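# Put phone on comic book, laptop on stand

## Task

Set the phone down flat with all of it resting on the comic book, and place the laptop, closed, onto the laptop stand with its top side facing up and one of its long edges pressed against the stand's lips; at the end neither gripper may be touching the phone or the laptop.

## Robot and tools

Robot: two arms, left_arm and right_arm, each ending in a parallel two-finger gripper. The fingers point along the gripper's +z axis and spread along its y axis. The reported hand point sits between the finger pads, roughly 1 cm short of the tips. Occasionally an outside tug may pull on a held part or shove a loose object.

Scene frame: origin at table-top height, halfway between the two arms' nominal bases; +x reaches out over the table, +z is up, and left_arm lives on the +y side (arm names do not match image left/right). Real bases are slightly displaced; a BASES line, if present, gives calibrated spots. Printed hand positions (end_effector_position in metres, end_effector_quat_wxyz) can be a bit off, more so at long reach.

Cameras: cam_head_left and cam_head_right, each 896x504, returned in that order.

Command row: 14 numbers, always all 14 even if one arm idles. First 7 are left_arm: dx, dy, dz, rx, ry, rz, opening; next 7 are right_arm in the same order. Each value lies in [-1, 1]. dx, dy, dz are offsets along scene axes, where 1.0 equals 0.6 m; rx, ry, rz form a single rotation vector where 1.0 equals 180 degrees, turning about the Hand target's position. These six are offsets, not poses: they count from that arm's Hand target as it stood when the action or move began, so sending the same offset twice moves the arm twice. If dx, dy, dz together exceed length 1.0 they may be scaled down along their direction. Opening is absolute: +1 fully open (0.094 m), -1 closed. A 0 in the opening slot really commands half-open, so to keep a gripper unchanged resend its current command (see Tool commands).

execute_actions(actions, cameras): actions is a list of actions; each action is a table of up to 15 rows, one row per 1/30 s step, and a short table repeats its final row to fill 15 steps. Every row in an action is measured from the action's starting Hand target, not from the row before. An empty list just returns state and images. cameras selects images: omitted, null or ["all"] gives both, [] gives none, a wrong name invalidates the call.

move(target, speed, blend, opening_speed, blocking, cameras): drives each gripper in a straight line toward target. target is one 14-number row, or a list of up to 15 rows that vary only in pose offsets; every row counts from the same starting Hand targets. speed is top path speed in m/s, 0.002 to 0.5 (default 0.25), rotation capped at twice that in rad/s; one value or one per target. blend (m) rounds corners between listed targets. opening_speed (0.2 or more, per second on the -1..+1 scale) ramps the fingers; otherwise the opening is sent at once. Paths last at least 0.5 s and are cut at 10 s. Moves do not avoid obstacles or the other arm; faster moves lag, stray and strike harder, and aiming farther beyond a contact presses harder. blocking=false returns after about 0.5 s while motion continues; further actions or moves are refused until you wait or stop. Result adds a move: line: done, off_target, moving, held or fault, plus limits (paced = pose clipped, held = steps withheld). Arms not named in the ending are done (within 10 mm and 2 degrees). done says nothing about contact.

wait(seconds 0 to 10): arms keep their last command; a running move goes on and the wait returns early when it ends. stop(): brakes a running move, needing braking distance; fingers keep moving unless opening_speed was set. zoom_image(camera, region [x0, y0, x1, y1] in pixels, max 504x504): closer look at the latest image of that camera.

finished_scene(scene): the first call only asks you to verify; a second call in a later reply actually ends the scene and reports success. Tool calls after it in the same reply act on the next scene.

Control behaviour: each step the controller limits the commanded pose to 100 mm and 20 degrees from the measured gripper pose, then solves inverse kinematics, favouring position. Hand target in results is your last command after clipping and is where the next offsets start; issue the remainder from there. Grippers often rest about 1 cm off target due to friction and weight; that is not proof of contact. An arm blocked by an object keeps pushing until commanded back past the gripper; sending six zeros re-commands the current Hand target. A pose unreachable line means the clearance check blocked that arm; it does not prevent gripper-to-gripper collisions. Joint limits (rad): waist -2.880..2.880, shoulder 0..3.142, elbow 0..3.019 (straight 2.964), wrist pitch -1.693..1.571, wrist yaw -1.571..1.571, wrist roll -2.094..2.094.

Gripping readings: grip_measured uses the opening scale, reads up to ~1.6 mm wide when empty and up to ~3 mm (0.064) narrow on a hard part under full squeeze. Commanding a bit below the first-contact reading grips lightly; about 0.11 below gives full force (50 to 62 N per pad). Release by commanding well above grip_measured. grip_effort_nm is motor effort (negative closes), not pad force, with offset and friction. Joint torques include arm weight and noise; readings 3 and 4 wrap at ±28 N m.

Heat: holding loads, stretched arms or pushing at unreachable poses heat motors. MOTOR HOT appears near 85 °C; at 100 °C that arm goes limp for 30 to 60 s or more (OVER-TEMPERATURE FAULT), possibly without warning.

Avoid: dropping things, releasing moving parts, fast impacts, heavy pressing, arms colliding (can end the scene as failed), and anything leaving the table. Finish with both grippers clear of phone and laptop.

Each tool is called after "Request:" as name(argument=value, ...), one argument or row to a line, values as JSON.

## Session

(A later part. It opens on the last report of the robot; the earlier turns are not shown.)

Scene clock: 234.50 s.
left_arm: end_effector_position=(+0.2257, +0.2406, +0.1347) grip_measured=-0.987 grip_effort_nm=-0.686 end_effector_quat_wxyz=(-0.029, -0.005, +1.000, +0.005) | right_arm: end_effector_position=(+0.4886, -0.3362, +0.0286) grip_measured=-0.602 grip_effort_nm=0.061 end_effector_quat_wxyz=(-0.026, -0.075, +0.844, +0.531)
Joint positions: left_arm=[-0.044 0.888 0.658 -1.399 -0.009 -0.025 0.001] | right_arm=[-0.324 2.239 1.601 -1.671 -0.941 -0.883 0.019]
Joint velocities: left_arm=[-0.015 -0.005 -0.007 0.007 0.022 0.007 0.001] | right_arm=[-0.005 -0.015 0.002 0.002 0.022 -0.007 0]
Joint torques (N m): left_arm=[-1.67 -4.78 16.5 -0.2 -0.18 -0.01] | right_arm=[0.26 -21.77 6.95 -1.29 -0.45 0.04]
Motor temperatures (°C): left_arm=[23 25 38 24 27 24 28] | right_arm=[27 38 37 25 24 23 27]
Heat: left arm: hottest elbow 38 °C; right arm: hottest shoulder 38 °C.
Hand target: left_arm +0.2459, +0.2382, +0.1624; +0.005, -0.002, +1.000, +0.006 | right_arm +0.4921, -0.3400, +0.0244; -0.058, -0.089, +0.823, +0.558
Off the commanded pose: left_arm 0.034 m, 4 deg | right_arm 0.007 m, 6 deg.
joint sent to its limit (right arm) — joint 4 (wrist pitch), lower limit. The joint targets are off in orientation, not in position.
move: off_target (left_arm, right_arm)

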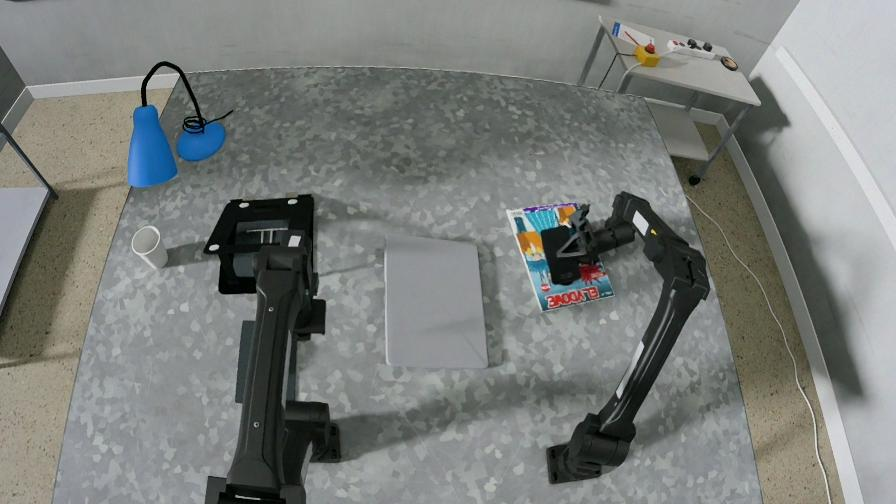

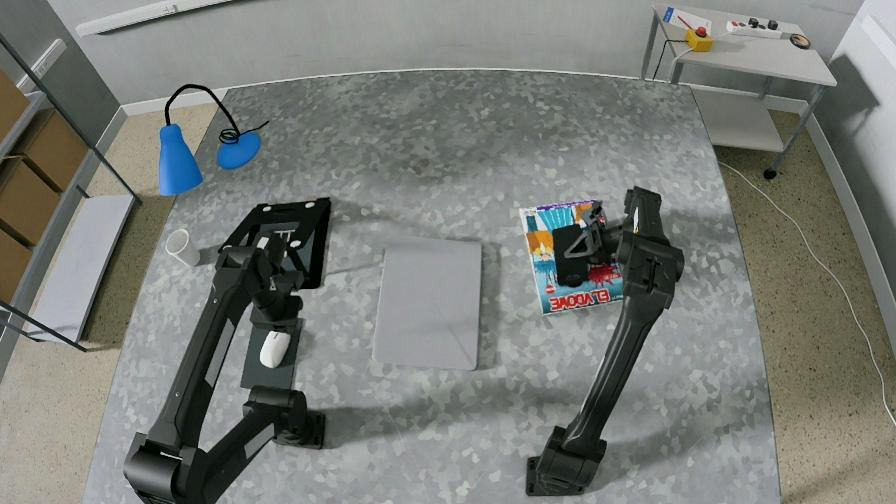

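Request:
move(
  target=[0.0, 0, 0, 0,0,0,-1,0.01,-0.085,0.0,0.0,0.0,0,-0.55],
  speed=0.04,
  cameras=["cam_head_left","cam_head_right"],
)

Request:
zoom_image(
  camera="cam_head_left",
  region=[500, 170, 680, 320],
)

Request:
zoom_image(
  camera="cam_head_right",
  region=[510, 180, 650, 320],
)

Scene clock: 241.13 s.
left_arm: end_effector_position=(+0.2257, +0.2406, +0.1347) grip_measured=-0.987 grip_effort_nm=-0.686 end_effector_quat_wxyz=(-0.029, -0.005, +1.000, +0.005) | right_arm: end_effector_position=(+0.4863, -0.3802, +0.0279) grip_measured=-0.551 grip_effort_nm=0.061 end_effector_quat_wxyz=(-0.012, -0.058, +0.855, +0.515)
Joint positions: left_arm=[-0.044 0.888 0.658 -1.399 -0.009 -0.025 0.001] | right_arm=[-0.399 2.239 1.621 -1.671 -0.897 -0.885 0.021]
Joint velocities: left_arm=[-0.005 0.005 -0.007 0.002 0.007 0.007 0.001] | right_arm=[0.015 -0.015 -0.002 0.007 -0.066 -0.081 -0.001]
Joint torques (N m): left_arm=[-1.96 -5.42 16.42 -0.09 -0.12 -0.06] | right_arm=[-0.21 -21.13 9.28 -1.26 -0.35 0.01]
Motor temperatures (°C): left_arm=[23 25 38 24 27 24 28] | right_arm=[27 39 37 25 24 23 27]
Heat: left arm: hottest elbow 38 °C; right arm: hottest shoulder 39 °C.
Hand target: left_arm +0.2459, +0.2382, +0.1624; +0.005, -0.002, +1.000, +0.006 | right_arm +0.4985, -0.3910, +0.0248; -0.058, -0.089, +0.823, +0.557
Off the commanded pose: left_arm 0.034 m, 4 deg | right_arm 0.016 m, 9 deg.
joint sent to its limit (right arm) — joint 4 (wrist pitch), lower limit. The joint targets are off in orientation, not in position.
move: off_target (left_arm, right_arm)

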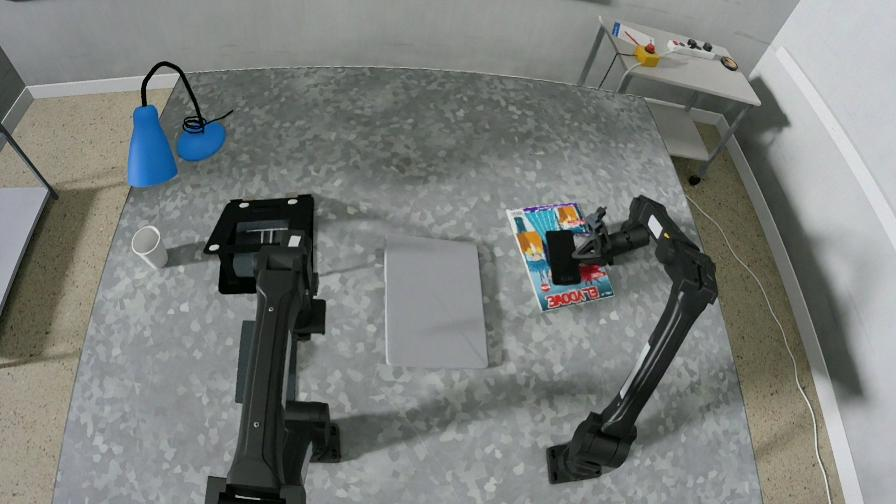

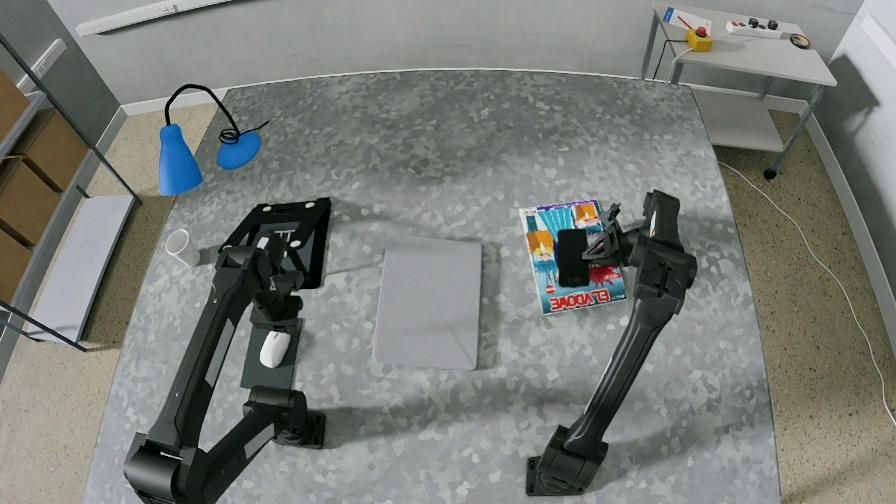

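Scaled by 2.800.

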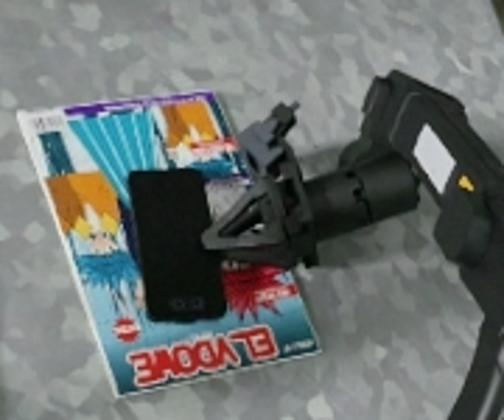

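Scaled by 3.600.

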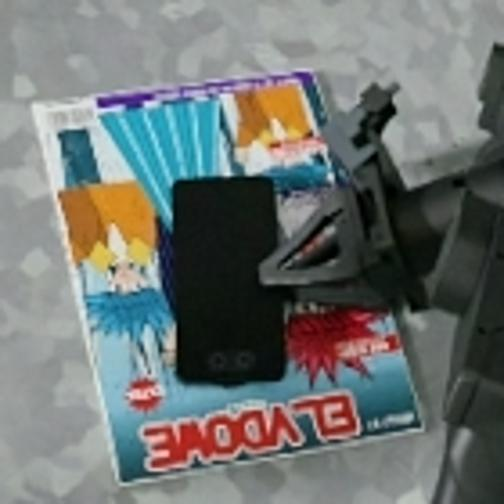

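Request:
move(
  target=[0.0, 0, 0, 0,0,0,-1,0.0,-0.07,0.0,0.0,0.0,0,-0.55],
  speed=0.05,
  cameras=["cam_head_left","cam_head_right"],
)

Request:
zoom_image(
  camera="cam_head_left",
  region=[500, 170, 680, 320],
)

Request:
zoom_image(
  camera="cam_head_right",
  region=[510, 180, 650, 320],
)

Scene clock: 246.27 s.
left_arm: end_effector_position=(+0.2257, +0.2406, +0.1347) grip_measured=-0.987 grip_effort_nm=-0.691 end_effector_quat_wxyz=(-0.029, -0.005, +1.000, +0.005) | right_arm: end_effector_position=(+0.4891, -0.4215, +0.0320) grip_measured=-0.551 grip_effort_nm=0.061 end_effector_quat_wxyz=(+0.011, -0.050, +0.866, +0.497)
Joint positions: left_arm=[-0.044 0.888 0.658 -1.399 -0.009 -0.025 0.001] | right_arm=[-0.463 2.239 1.66 -1.671 -0.863 -0.895 0.021]
Joint velocities: left_arm=[-0.005 -0.005 0.002 0.007 0.051 -0.051 -0.001] | right_arm=[0.005 0.005 -0.007 0.012 -0.007 -0.022 0]
Joint torques (N m): left_arm=[-2.32 -3.96 16.23 -0.25 -0.17 -0.07] | right_arm=[-0.26 -20.72 9.37 -1.24 -0.28 0.03]
Motor temperatures (°C): left_arm=[23 25 38 24 27 24 28] | right_arm=[27 39 37 25 24 23 26]
Heat: left arm: hottest elbow 38 °C; right arm: hottest shoulder 39 °C.
Hand target: left_arm +0.2459, +0.2382, +0.1624; +0.005, -0.002, +1.000, +0.006 | right_arm +0.4987, -0.4330, +0.0250; -0.058, -0.090, +0.823, +0.557
Off the commanded pose: left_arm 0.034 m, 4 deg | right_arm 0.016 m, 12 deg.
joint sent to its limit (right arm) — joint 4 (wrist pitch), lower limit. The joint targets are off in orientation, not in position.
move: off_target (left_arm, right_arm)

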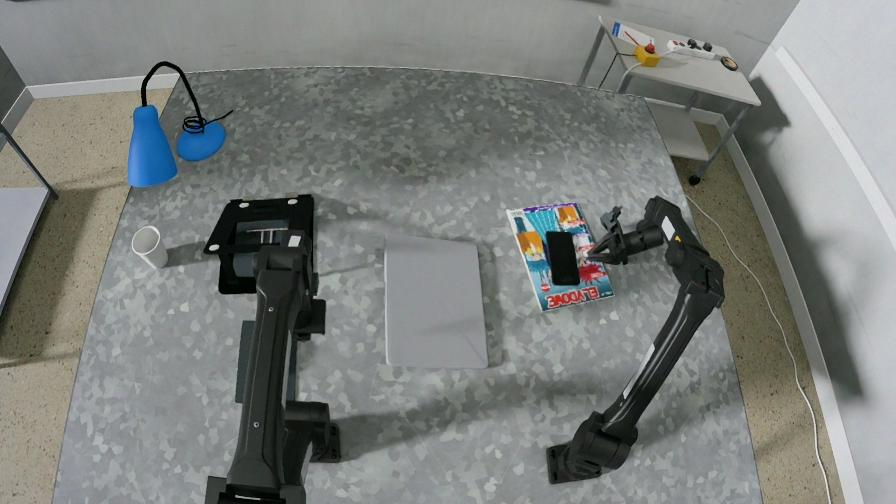

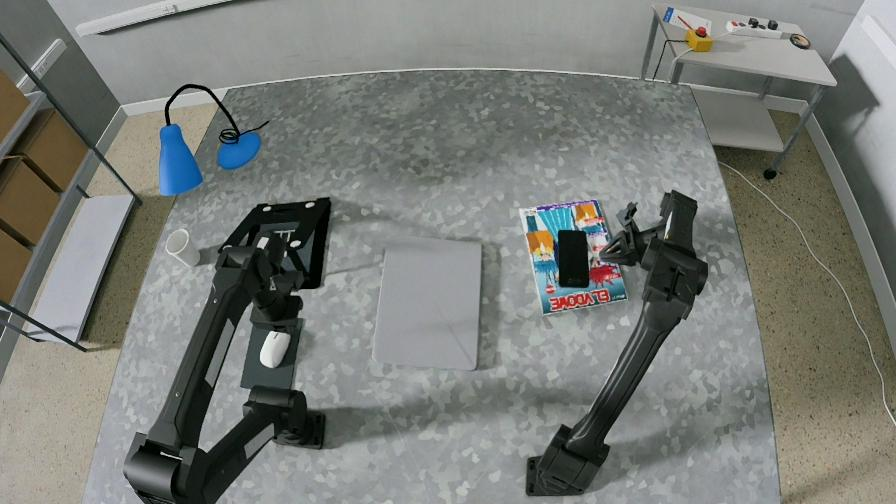

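Scaled by 2.800.

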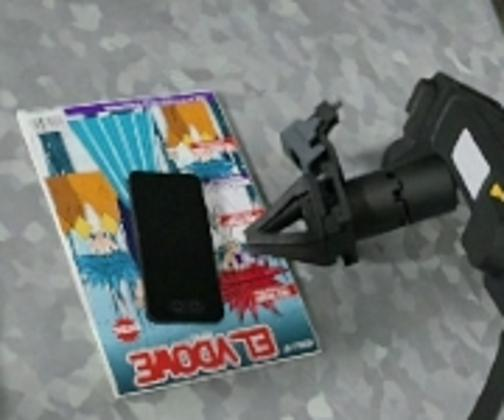

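Scaled by 3.600.

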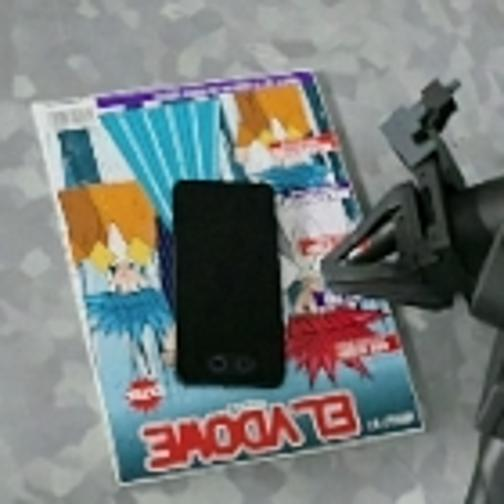

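Request:
move(
  target=[
    [0, 0, 0, 0,0,0,-1,0.0,-0.02,0.2,-0.1,-0.01,-0.016,-1],
    [0, 0, 0, 0,0,0,-1,-0.0,0.0,0.27,-0.377,-0.039,-0.061,-1],
    [0, 0, 0, 0,0,0,-1,-0.02,0.37,0.24,-0.377,-0.039,-0.061,-1],
  ],
  speed=0.2,
)

Request:
zoom_image(
  camera="cam_head_left",
  region=[370, 210, 570, 390],
)

Request:
zoom_image(
  camera="cam_head_right",
  region=[360, 210, 560, 390],
)

Scene clock: 361.03 s.
left_arm: end_effector_position=(+0.2257, +0.2406, +0.1347) grip_measured=-0.987 grip_effort_nm=-0.686 end_effector_quat_wxyz=(-0.029, -0.005, +1.000, +0.005) | right_arm: end_effector_position=(+0.4878, -0.2078, +0.1651) grip_measured=-0.992 grip_effort_nm=-0.442 end_effector_quat_wxyz=(-0.016, -0.010, +1.000, +0.002)
Joint positions: left_arm=[-0.044 0.888 0.658 -1.399 -0.009 -0.025 0.001] | right_arm=[0.19 1.762 1.554 -1.394 -0.01 0.176 0]
Joint velocities: left_arm=[-0.015 0.015 0.002 -0.007 -0.066 0.022 -0.001] | right_arm=[0.005 0.005 -0.002 0.002 -0.022 -0.037 0.001]
Joint torques (N m): left_arm=[-2.67 -5.01 16.32 0.01 -0.13 -0.05] | right_arm=[0.62 -20.19 7.83 0.46 0.09 0.19]
Motor temperatures (°C): left_arm=[23 25 40 24 27 24 28] | right_arm=[27 41 37 25 24 23 25]
Heat: left arm: hottest elbow 40 °C; right arm: hottest shoulder 41 °C.
Hand target: left_arm +0.2459, +0.2382, +0.1624; +0.005, -0.002, +1.000, +0.006 | right_arm +0.4889, -0.2075, +0.1672; -0.009, -0.006, +1.000, +0.003
Off the commanded pose: left_arm 0.034 m, 4 deg | right_arm 0.005 m, 2 deg.
move: off_target (left_arm)

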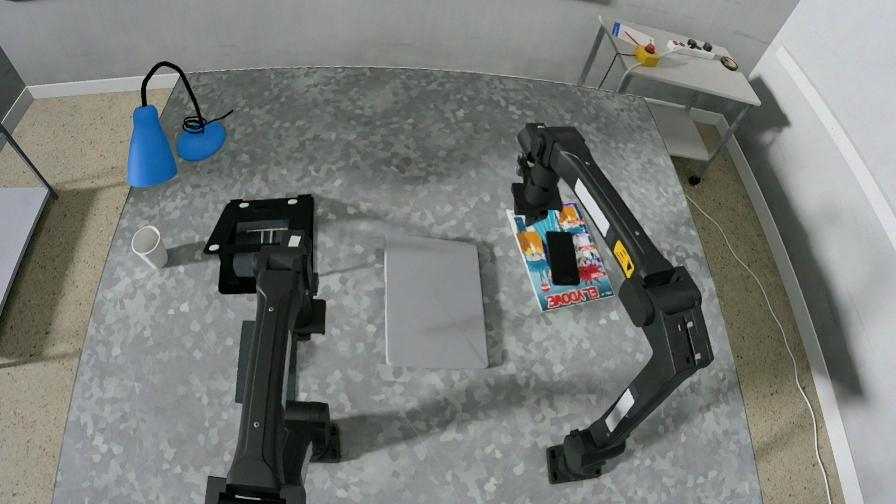

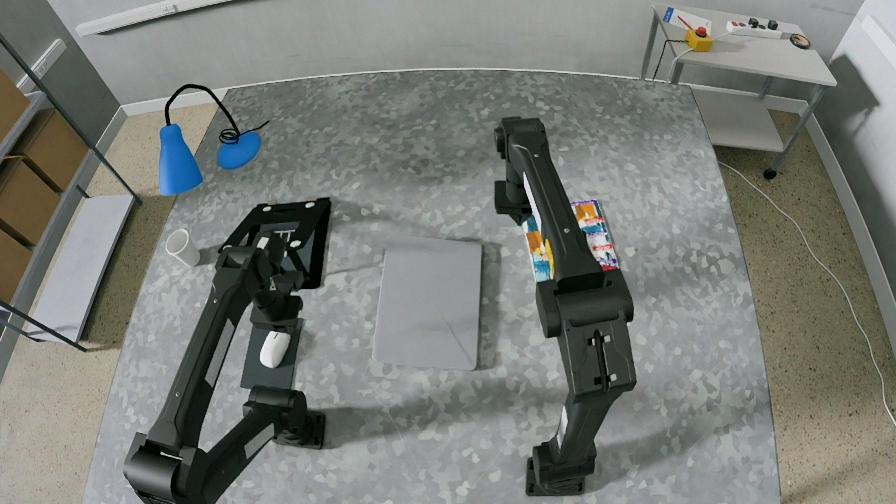

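Scaled by 2.520.

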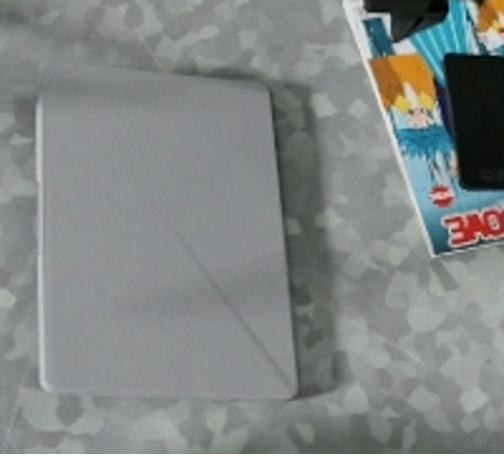

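Scaled by 2.520.

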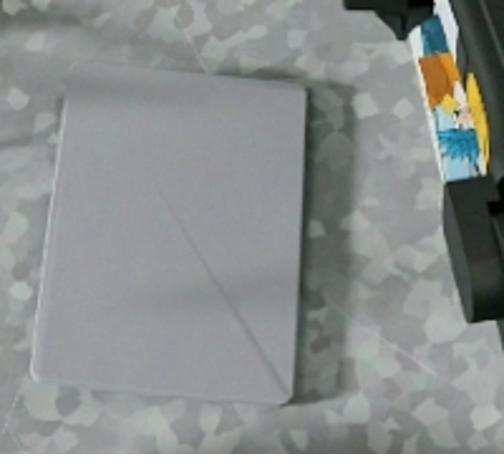

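Request:
execute_actions(
  actions=[],
)

Scene clock: 375.50 s.
left_arm: end_effector_position=(+0.2257, +0.2406, +0.1347) grip_measured=-0.987 grip_effort_nm=-0.686 end_effector_quat_wxyz=(-0.029, -0.005, +1.000, +0.005) | right_arm: end_effector_position=(+0.4878, -0.2078, +0.1651) grip_measured=-0.992 grip_effort_nm=-0.442 end_effector_quat_wxyz=(-0.016, -0.009, +1.000, +0.002)
Joint positions: left_arm=[-0.044 0.888 0.658 -1.399 -0.009 -0.025 0.001] | right_arm=[0.19 1.762 1.554 -1.394 -0.01 0.177 0]
Joint velocities: left_arm=[-0.015 -0.015 -0.012 0.007 -0.022 0.007 0] | right_arm=[0.005 -0.005 -0.002 -0.002 -0.051 0.022 0.001]
Joint torques (N m): left_arm=[-1.49 -4.95 16.46 -0.21 -0.13 -0.01] | right_arm=[0.5 -20.42 7.83 0.43 0.09 0.22]
Motor temperatures (°C): left_arm=[23 25 40 24 27 24 28] | right_arm=[27 40 38 25 24 23 26]
Heat: left arm: hottest elbow 40 °C; right arm: hottest shoulder 40 °C.
Hand target: left_arm +0.2459, +0.2382, +0.1624; +0.005, -0.002, +1.000, +0.006 | right_arm +0.4888, -0.2075, +0.1672; -0.009, -0.006, +1.000, +0.003
Tool commands: left_gripper/opening=-1.0 right_gripper/opening=-1.0
Off the commanded pose: left_arm 0.034 m, 4 deg | right_arm 0.005 m, 2 deg.

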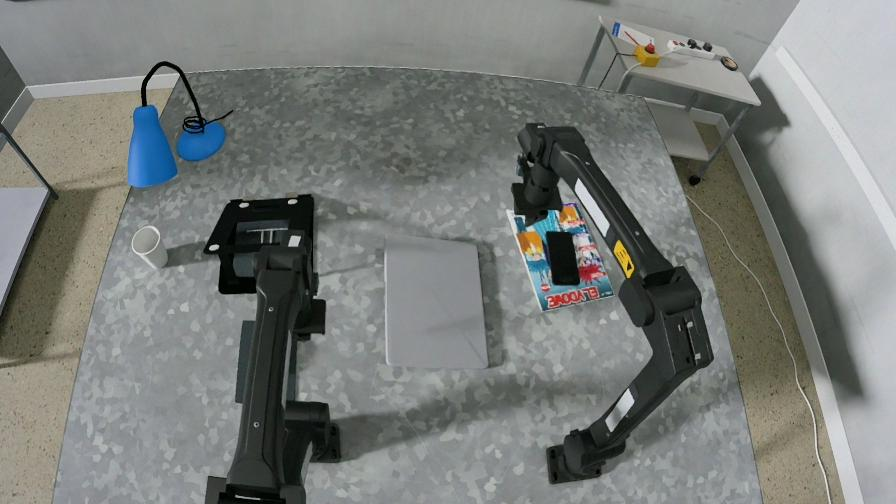

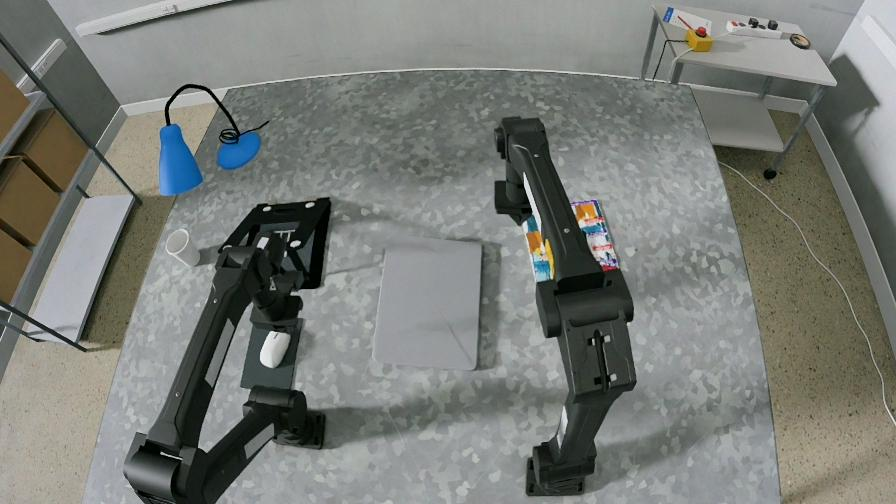

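Request:
move(
  target=[0,0,0,0,0,0,-1,0,0,-0.235,0,0,0,-1],
  speed=0.12,
)

Request:
zoom_image(
  camera="cam_head_left",
  region=[360, 150, 640, 390],
)

Scene clock: 389.40 s.
left_arm: end_effector_position=(+0.2257, +0.2406, +0.1347) grip_measured=-0.987 grip_effort_nm=-0.686 end_effector_quat_wxyz=(-0.029, -0.005, +1.000, +0.005) | right_arm: end_effector_position=(+0.4904, -0.2073, +0.0427) grip_measured=-0.992 grip_effort_nm=-0.447 end_effector_quat_wxyz=(+0.003, -0.009, +1.000, +0.006)
Joint positions: left_arm=[-0.044 0.888 0.658 -1.399 -0.009 -0.025 0.001] | right_arm=[0.19 1.857 1.348 -1.055 -0.01 0.177 0]
Joint velocities: left_arm=[-0.005 0.005 -0.012 0.007 -0.022 -0.037 0] | right_arm=[-0.015 0.005 -0.017 -0.017 0.007 -0.007 0]
Joint torques (N m): left_arm=[-2.49 -5.3 16.53 -0.38 -0.15 -0.02] | right_arm=[0.32 -18.2 6.64 0.53 0.09 0.18]
Motor temperatures (°C): left_arm=[23 25 40 24 26 24 28] | right_arm=[27 39 38 25 24 23 26]
Heat: left arm: hottest elbow 40 °C; right arm: hottest shoulder 39 °C.
Hand target: left_arm +0.2459, +0.2382, +0.1624; +0.005, -0.002, +1.000, +0.006 | right_arm +0.4877, -0.2097, +0.0262; -0.009, -0.006, +1.000, +0.003
Off the commanded pose: left_arm 0.034 m, 4 deg | right_arm 0.017 m, 1 deg.
move: off_target (left_arm, right_arm)

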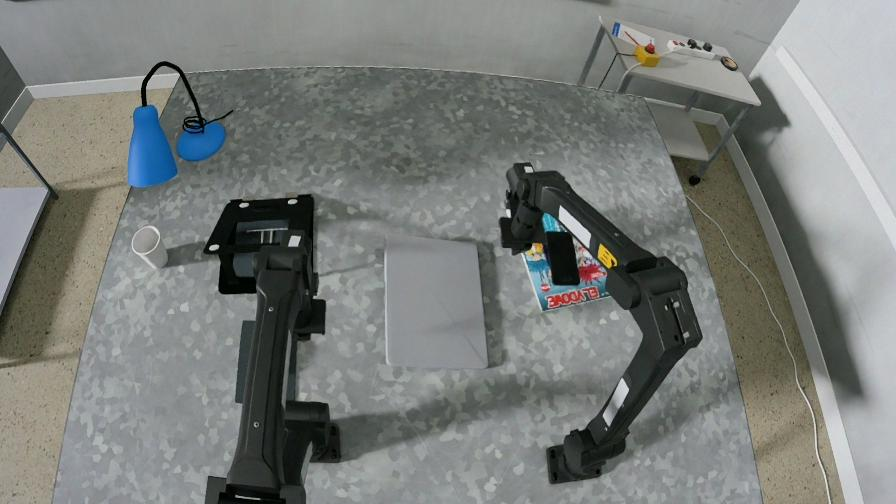

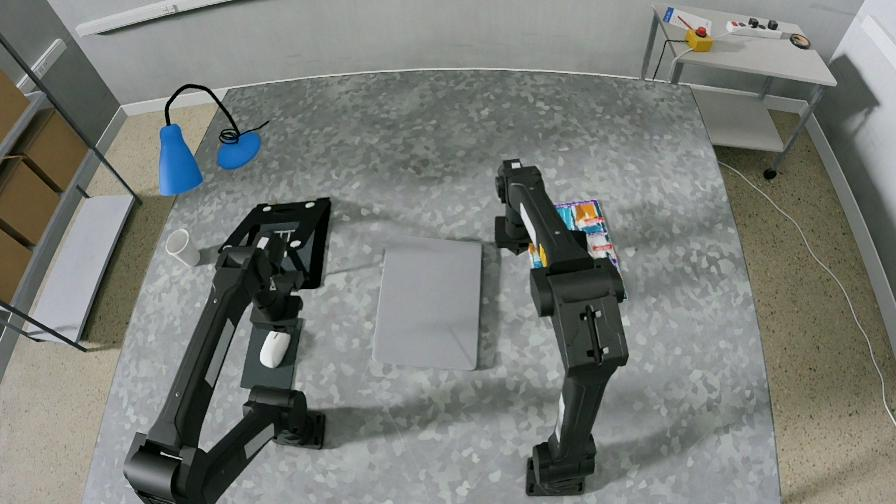

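Scaled by 1.800.

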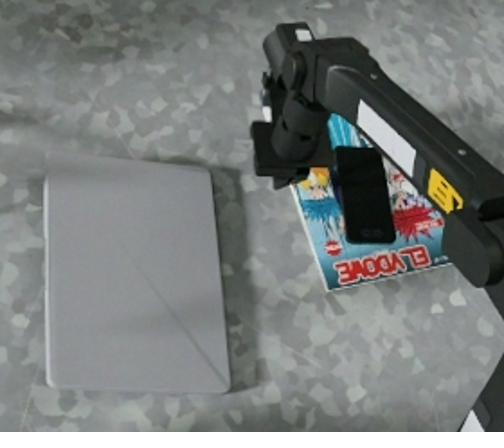

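Request:
move(
  target=[0,0,0,0,0,0,-1,0,0,-0.035,0,0,0,-1],
  speed=0.06,
  cameras=[],
)

Scene clock: 392.17 s.
left_arm: end_effector_position=(+0.2257, +0.2406, +0.1347) grip_measured=-0.987 grip_effort_nm=-0.686 end_effector_quat_wxyz=(-0.029, -0.005, +1.000, +0.005) | right_arm: end_effector_position=(+0.4918, -0.2070, +0.0235) grip_measured=-0.992 grip_effort_nm=-0.442 end_effector_quat_wxyz=(+0.005, -0.009, +1.000, +0.006)
Joint positions: left_arm=[-0.044 0.888 0.658 -1.399 -0.009 -0.025 0.001] | right_arm=[0.19 1.883 1.33 -1.006 -0.01 0.177 0]
Joint velocities: left_arm=[-0.015 -0.015 -0.017 -0.017 -0.066 0.007 0] | right_arm=[-0.005 -0.015 0.007 0.002 0.051 -0.051 0]
Joint torques (N m): left_arm=[-2.2 -5.01 16.54 -0.2 -0.11 -0.1] | right_arm=[0.26 -17.61 6.42 0.51 0.09 0.18]
Motor temperatures (°C): left_arm=[23 25 40 24 26 24 28] | right_arm=[27 39 38 25 24 23 26]
Heat: left arm: hottest elbow 40 °C; right arm: hottest shoulder 39 °C.
Hand target: left_arm +0.2459, +0.2382, +0.1624; +0.005, -0.002, +1.000, +0.006 | right_arm +0.4875, -0.2101, +0.0052; -0.009, -0.006, +1.000, +0.003
Off the commanded pose: left_arm 0.034 m, 4 deg | right_arm 0.019 m, 2 deg.
move: off_target (left_arm, right_arm)
No camera images: "cameras" was empty.

Request:
move(
  target=[
    [0,0,0,0,0,0,-1,-0.01,0.067,-0.013,0,0,0,-1],
    [0,0,0,0,0,0,-1,0.03,0.2,-0.013,0,0,0,-1],
  ],
  speed=0.07,
  blend=0.02,
)

Scene clock: 397.07 s.
left_arm: end_effector_position=(+0.2257, +0.2406, +0.1347) grip_measured=-0.987 grip_effort_nm=-0.686 end_effector_quat_wxyz=(-0.029, -0.005, +1.000, +0.005) | right_arm: end_effector_position=(+0.5000, -0.1136, +0.0138) grip_measured=-0.992 grip_effort_nm=-0.442 end_effector_quat_wxyz=(-0.001, +0.004, +1.000, +0.001)
Joint positions: left_arm=[-0.044 0.888 0.658 -1.399 -0.009 -0.025 0.001] | right_arm=[0.353 1.979 1.453 -1.047 -0.002 0.367 0]
Joint velocities: left_arm=[-0.005 -0.005 -0.012 -0.007 -0.095 0.11 -0.001] | right_arm=[-0.015 -0.005 -0.002 0.002 -0.051 0.095 0]
Joint torques (N m): left_arm=[-2.43 -4.6 16.43 -0.17 -0.13 -0.06] | right_arm=[2.78 -17.03 10.47 0.17 -0.29 0.27]
Motor temperatures (°C): left_arm=[23 25 40 24 26 24 28] | right_arm=[27 38 37 25 24 23 26]
Heat: left arm: hottest elbow 40 °C; right arm: hottest shoulder 38 °C.
Hand target: left_arm +0.2459, +0.2382, +0.1624; +0.005, -0.002, +1.000, +0.006 | right_arm +0.5063, -0.0902, -0.0048; -0.010, -0.006, +1.000, +0.003
Off the commanded pose: left_arm 0.034 m, 4 deg | right_arm 0.029 m, 2 deg.
move: off_target (left_arm, right_arm)

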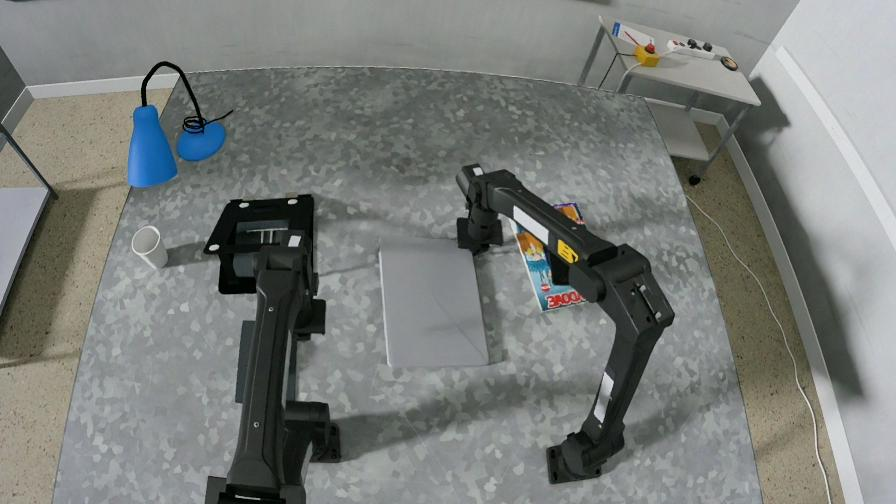

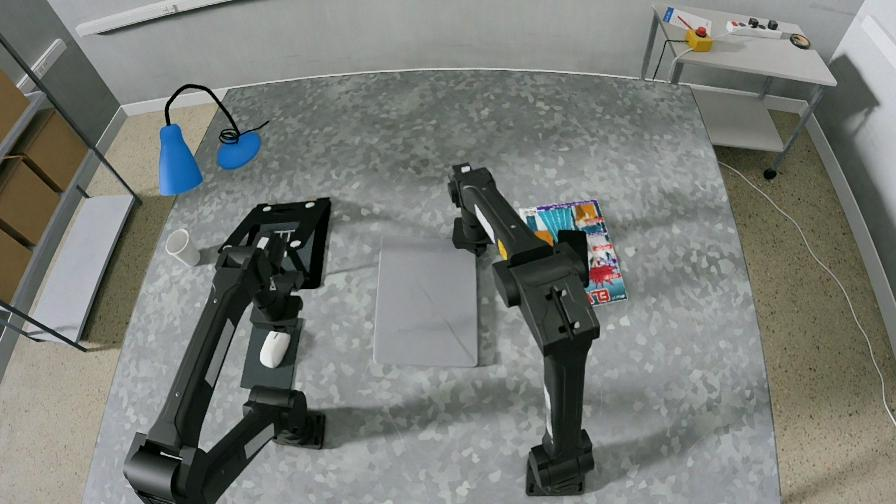

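Request:
move(
  target=[
    [0,0,0,0,0,0,-1,0.02,0.06,0.003,0,0,0,-1],
    [0,0,0,0,0,0,-1,0.03,0.125,0.003,0,0,0,-1],
  ],
  speed=0.07,
  blend=0.02,
)

Scene clock: 402.37 s.
left_arm: end_effector_position=(+0.2257, +0.2406, +0.1347) grip_measured=-0.987 grip_effort_nm=-0.691 end_effector_quat_wxyz=(-0.029, -0.005, +1.000, +0.005) | right_arm: end_effector_position=(+0.5267, -0.0414, +0.0152) grip_measured=-0.992 grip_effort_nm=-0.442 end_effector_quat_wxyz=(+0.003, +0.006, +1.000, +0.001)
Joint positions: left_arm=[-0.044 0.888 0.658 -1.399 -0.009 -0.025 0.001] | right_arm=[0.448 2.096 1.654 -1.123 0 0.466 0]
Joint velocities: left_arm=[-0.015 -0.015 0.012 0.007 -0.022 -0.022 -0.001] | right_arm=[-0.005 -0.024 0.007 0.002 0.066 0.037 0]
Joint torques (N m): left_arm=[-2.49 -4.72 16.34 -0.01 -0.14 -0.05] | right_arm=[3.02 -19.6 10.67 -0.25 -0.42 0.24]
Motor temperatures (°C): left_arm=[23 25 40 24 26 24 28] | right_arm=[27 38 37 25 24 23 26]
Heat: left arm: hottest elbow 40 °C; right arm: hottest shoulder 38 °C.
Hand target: left_arm +0.2459, +0.2382, +0.1624; +0.005, -0.002, +1.000, +0.006 | right_arm +0.5249, -0.0154, -0.0044; -0.011, -0.006, +1.000, +0.002
Off the commanded pose: left_arm 0.034 m, 4 deg | right_arm 0.032 m, 2 deg.
move: off_target (left_arm, right_arm); blend cut to 0.0196 m at target 1

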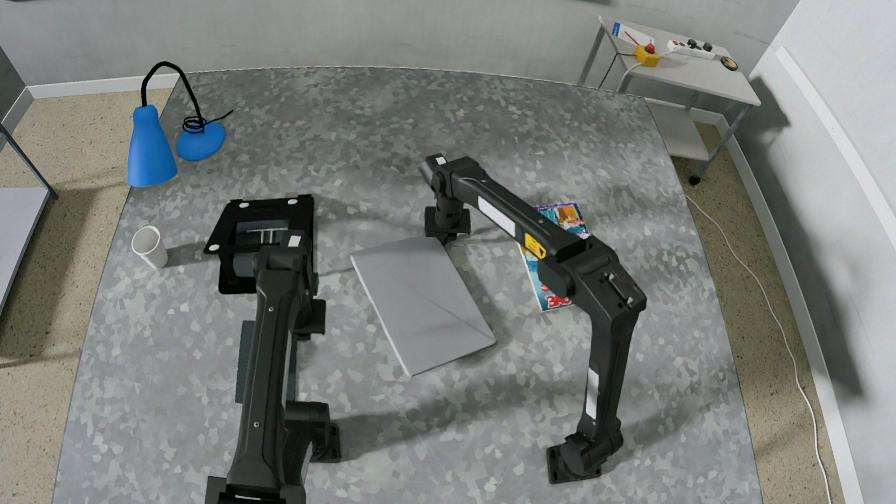

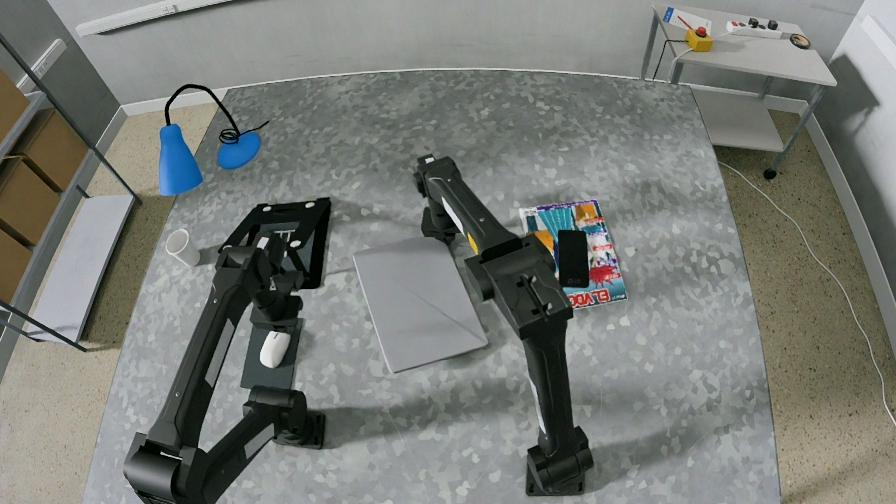

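Request:
zoom_image(
  camera="cam_head_left",
  region=[330, 150, 530, 390],
)

Scaled by 2.100.

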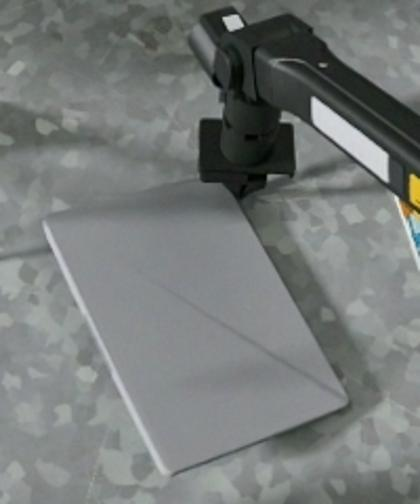

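Request:
move(
  target=[
    [0,0,0,0,0,0,-1,0.015,-0.09,0.003,0,0,0,-1],
    [0,0,0,0,0,0,-1,-0.06,-0.125,0.003,0,0,0,-1],
    [0,0,0,0,0,0,-1,-0.055,0.1,0.003,0,0,0,-1],
  ],
  speed=0.07,
  blend=0.01,
)

Request:
zoom_image(
  camera="cam_head_left",
  region=[280, 150, 530, 390],
)

Scene clock: 418.37 s.
left_arm: end_effector_position=(+0.2257, +0.2406, +0.1347) grip_measured=-0.987 grip_effort_nm=-0.686 end_effector_quat_wxyz=(-0.029, -0.005, +1.000, +0.005) | right_arm: end_effector_position=(+0.4974, +0.0181, +0.0156) grip_measured=-0.992 grip_effort_nm=-0.437 end_effector_quat_wxyz=(+0.003, +0.006, +1.000, +0.001)
Joint positions: left_arm=[-0.044 0.888 0.658 -1.399 -0.009 -0.025 0.001] | right_arm=[0.556 2.104 1.669 -1.13 0.002 0.574 0]
Joint velocities: left_arm=[-0.005 -0.005 -0.002 -0.007 -0.007 -0.007 0] | right_arm=[-0.005 -0.015 -0.002 0.017 -0.007 0.022 0]
Joint torques (N m): left_arm=[-1.85 -5.07 16.49 -0.23 -0.13 -0.06] | right_arm=[3.02 -19.9 10.67 -0.05 -0.53 0.18]
Motor temperatures (°C): left_arm=[23 25 41 24 26 24 28] | right_arm=[27 39 38 25 24 23 26]
Heat: left arm: hottest elbow 41 °C; right arm: hottest shoulder 39 °C.
Hand target: left_arm +0.2459, +0.2382, +0.1624; +0.005, -0.002, +1.000, +0.006 | right_arm +0.4923, +0.0450, -0.0035; -0.012, -0.006, +1.000, +0.002
Off the commanded pose: left_arm 0.034 m, 4 deg | right_arm 0.033 m, 2 deg.
move: off_target (left_arm, right_arm)

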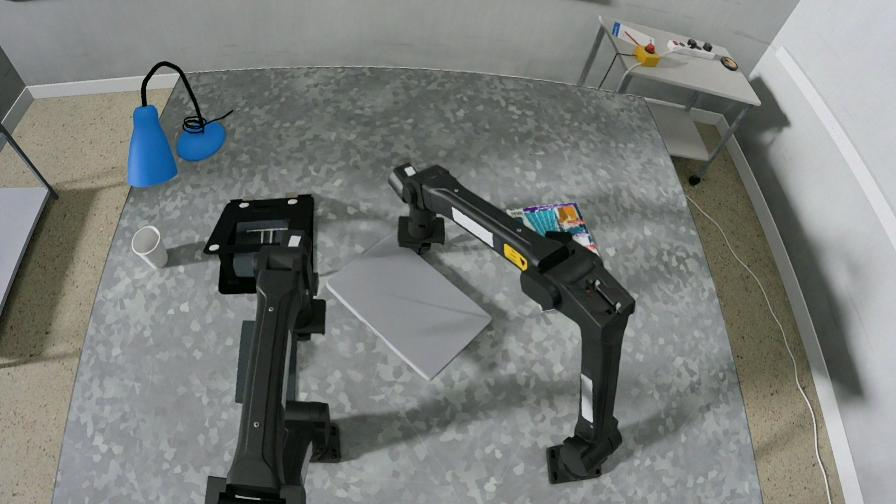

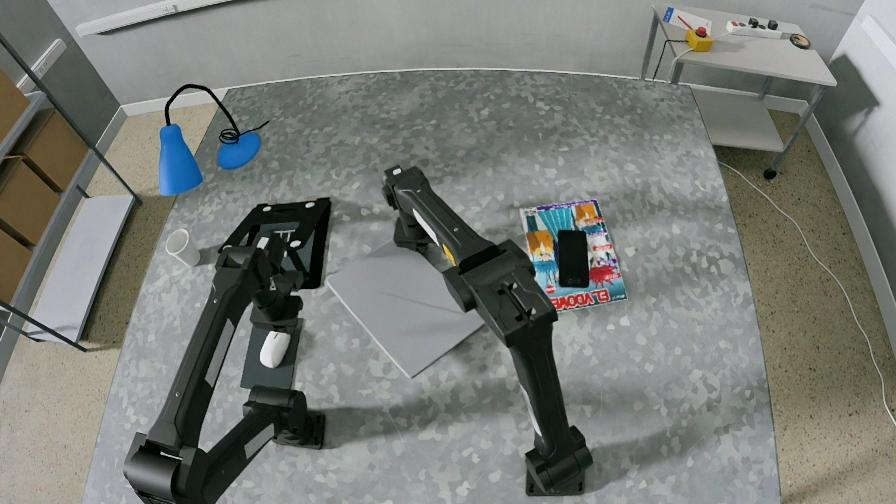

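Scaled by 2.016.

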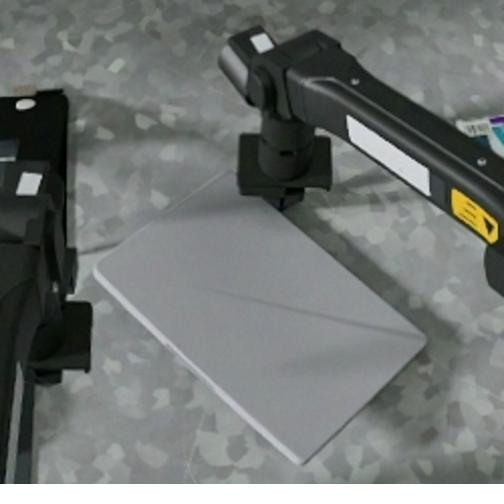

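Request:
move(
  target=[
    [0,0,0,0,0,0,-1,-0.022,0.065,0.0,0,0,0,-1],
    [0,0,0,0,0,0,-1,-0.062,0.122,0.0,0,0,0,-1],
  ],
  speed=0.07,
  blend=0.01,
)

Request:
zoom_image(
  camera="cam_head_left",
  region=[280, 150, 530, 390],
)

Scene clock: 425.20 s.
left_arm: end_effector_position=(+0.2257, +0.2406, +0.1347) grip_measured=-0.987 grip_effort_nm=-0.691 end_effector_quat_wxyz=(-0.029, -0.005, +1.000, +0.005) | right_arm: end_effector_position=(+0.4703, +0.0974, +0.0162) grip_measured=-0.992 grip_effort_nm=-0.437 end_effector_quat_wxyz=(+0.010, +0.008, +1.000, +0.009)
Joint positions: left_arm=[-0.044 0.888 0.658 -1.399 -0.009 -0.025 0.001] | right_arm=[0.682 2.151 1.753 -1.145 -0.001 0.702 0]
Joint velocities: left_arm=[-0.005 -0.015 0.002 0.022 -0.022 -0.037 -0.001] | right_arm=[-0.015 0.015 -0.002 -0.007 -0.022 0.007 0]
Joint torques (N m): left_arm=[-2.78 -5.25 16.55 -0.17 -0.15 -0.06] | right_arm=[3.02 -20.66 10.13 -0.8 -0.49 0.2]
Motor temperatures (°C): left_arm=[23 25 41 24 26 24 28] | right_arm=[27 39 39 25 24 23 26]
Heat: left arm: hottest elbow 41 °C; right arm: hottest shoulder 39 °C.
Hand target: left_arm +0.2459, +0.2382, +0.1624; +0.005, -0.002, +1.000, +0.006 | right_arm +0.4556, +0.1185, -0.0049; -0.012, -0.006, +1.000, +0.002
Off the commanded pose: left_arm 0.034 m, 4 deg | right_arm 0.032 m, 3 deg.
move: off_target (left_arm, right_arm)

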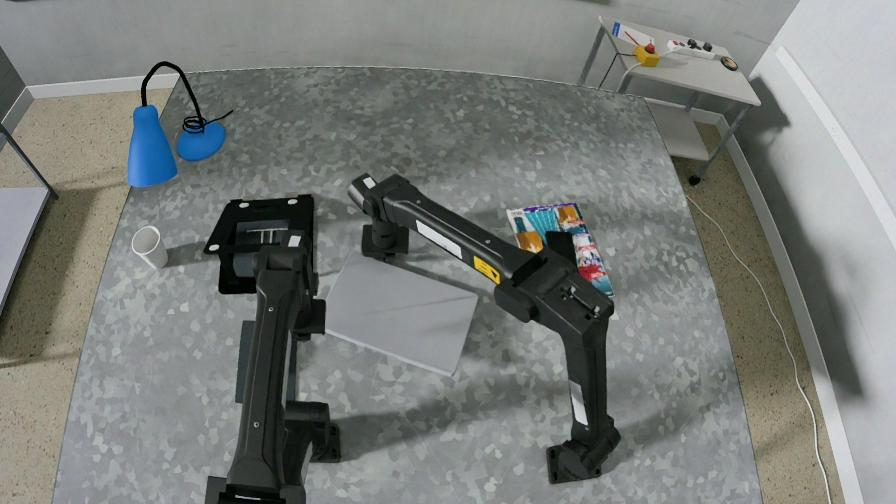

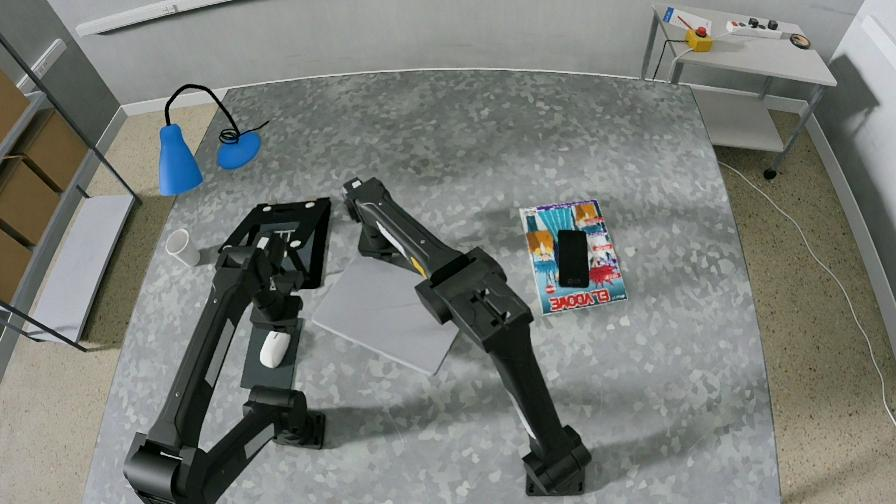

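Scaled by 2.016.

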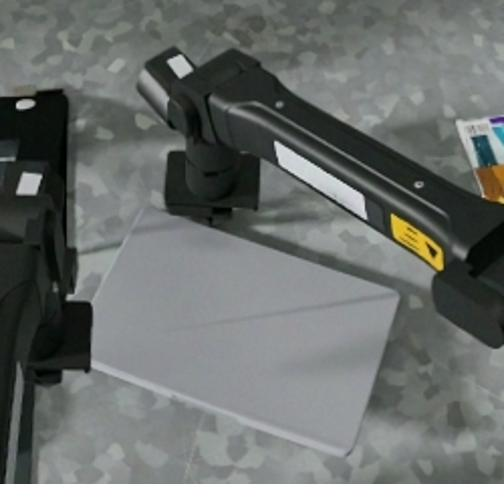

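Request:
move(
  target=[
    [0,0,0,0,0,0,-1,-0.04,0.05,0.0,0,0,0,-1],
    [0,0,0,0,0,0,-1,-0.098,0.09,0.0,0,0,0,-1],
  ],
  speed=0.07,
  blend=0.01,
)

Request:
zoom_image(
  camera="cam_head_left",
  region=[280, 150, 530, 390],
)

Scene clock: 432.63 s.
left_arm: end_effector_position=(+0.2257, +0.2406, +0.1347) grip_measured=-0.987 grip_effort_nm=-0.686 end_effector_quat_wxyz=(-0.029, -0.005, +1.000, +0.005) | right_arm: end_effector_position=(+0.4135, +0.1607, +0.0164) grip_measured=-0.992 grip_effort_nm=-0.437 end_effector_quat_wxyz=(+0.008, +0.003, +1.000, +0.014)
Joint positions: left_arm=[-0.044 0.888 0.658 -1.399 -0.009 -0.025 0.001] | right_arm=[0.812 2.154 1.758 -1.145 -0.007 0.824 0]
Joint velocities: left_arm=[-0.005 -0.005 -0.007 -0.017 0.007 0.007 0] | right_arm=[-0.005 -0.005 0.007 -0.002 0.007 0.051 0]
Joint torques (N m): left_arm=[-2.26 -4.48 16.36 -0.18 -0.17 -0.1] | right_arm=[2.49 -21.54 8.95 -0.47 -0.36 0.21]
Motor temperatures (°C): left_arm=[23 25 41 24 26 24 28] | right_arm=[27 39 40 25 24 23 26]
Heat: left arm: hottest elbow 41 °C; right arm: hottest elbow 40 °C.
Hand target: left_arm +0.2459, +0.2382, +0.1624; +0.005, -0.002, +1.000, +0.006 | right_arm +0.3970, +0.1733, -0.0058; -0.013, -0.006, +1.000, +0.001
Off the commanded pose: left_arm 0.034 m, 4 deg | right_arm 0.030 m, 3 deg.
move: off_target (left_arm, right_arm)

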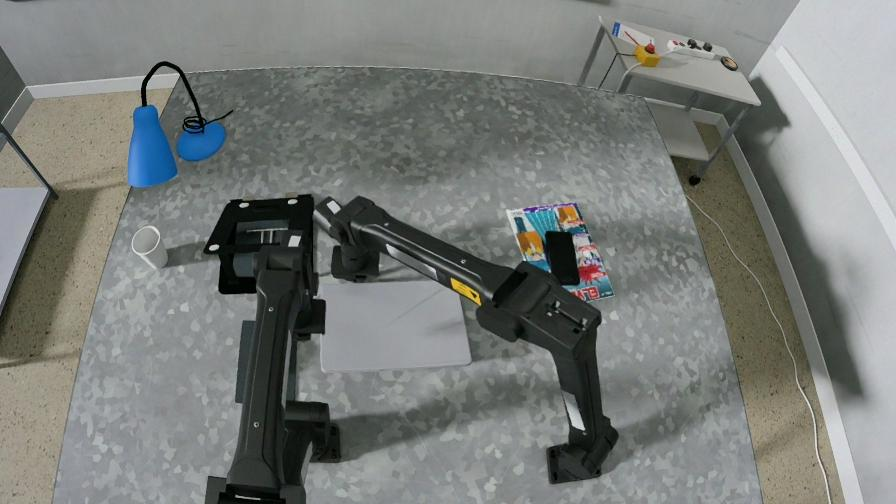

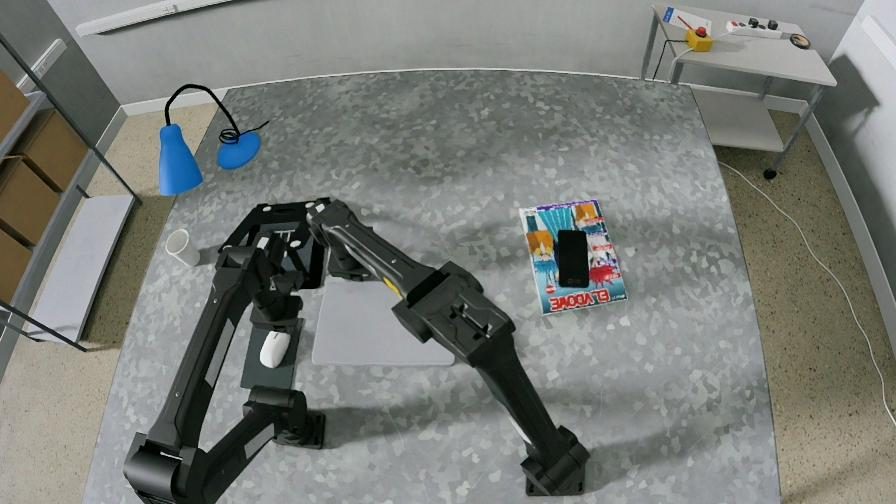

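Scaled by 2.016.

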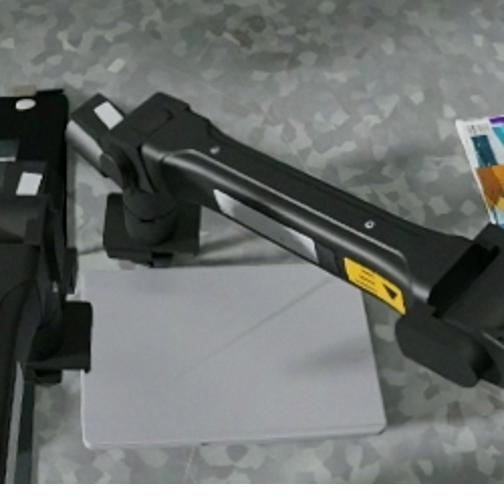

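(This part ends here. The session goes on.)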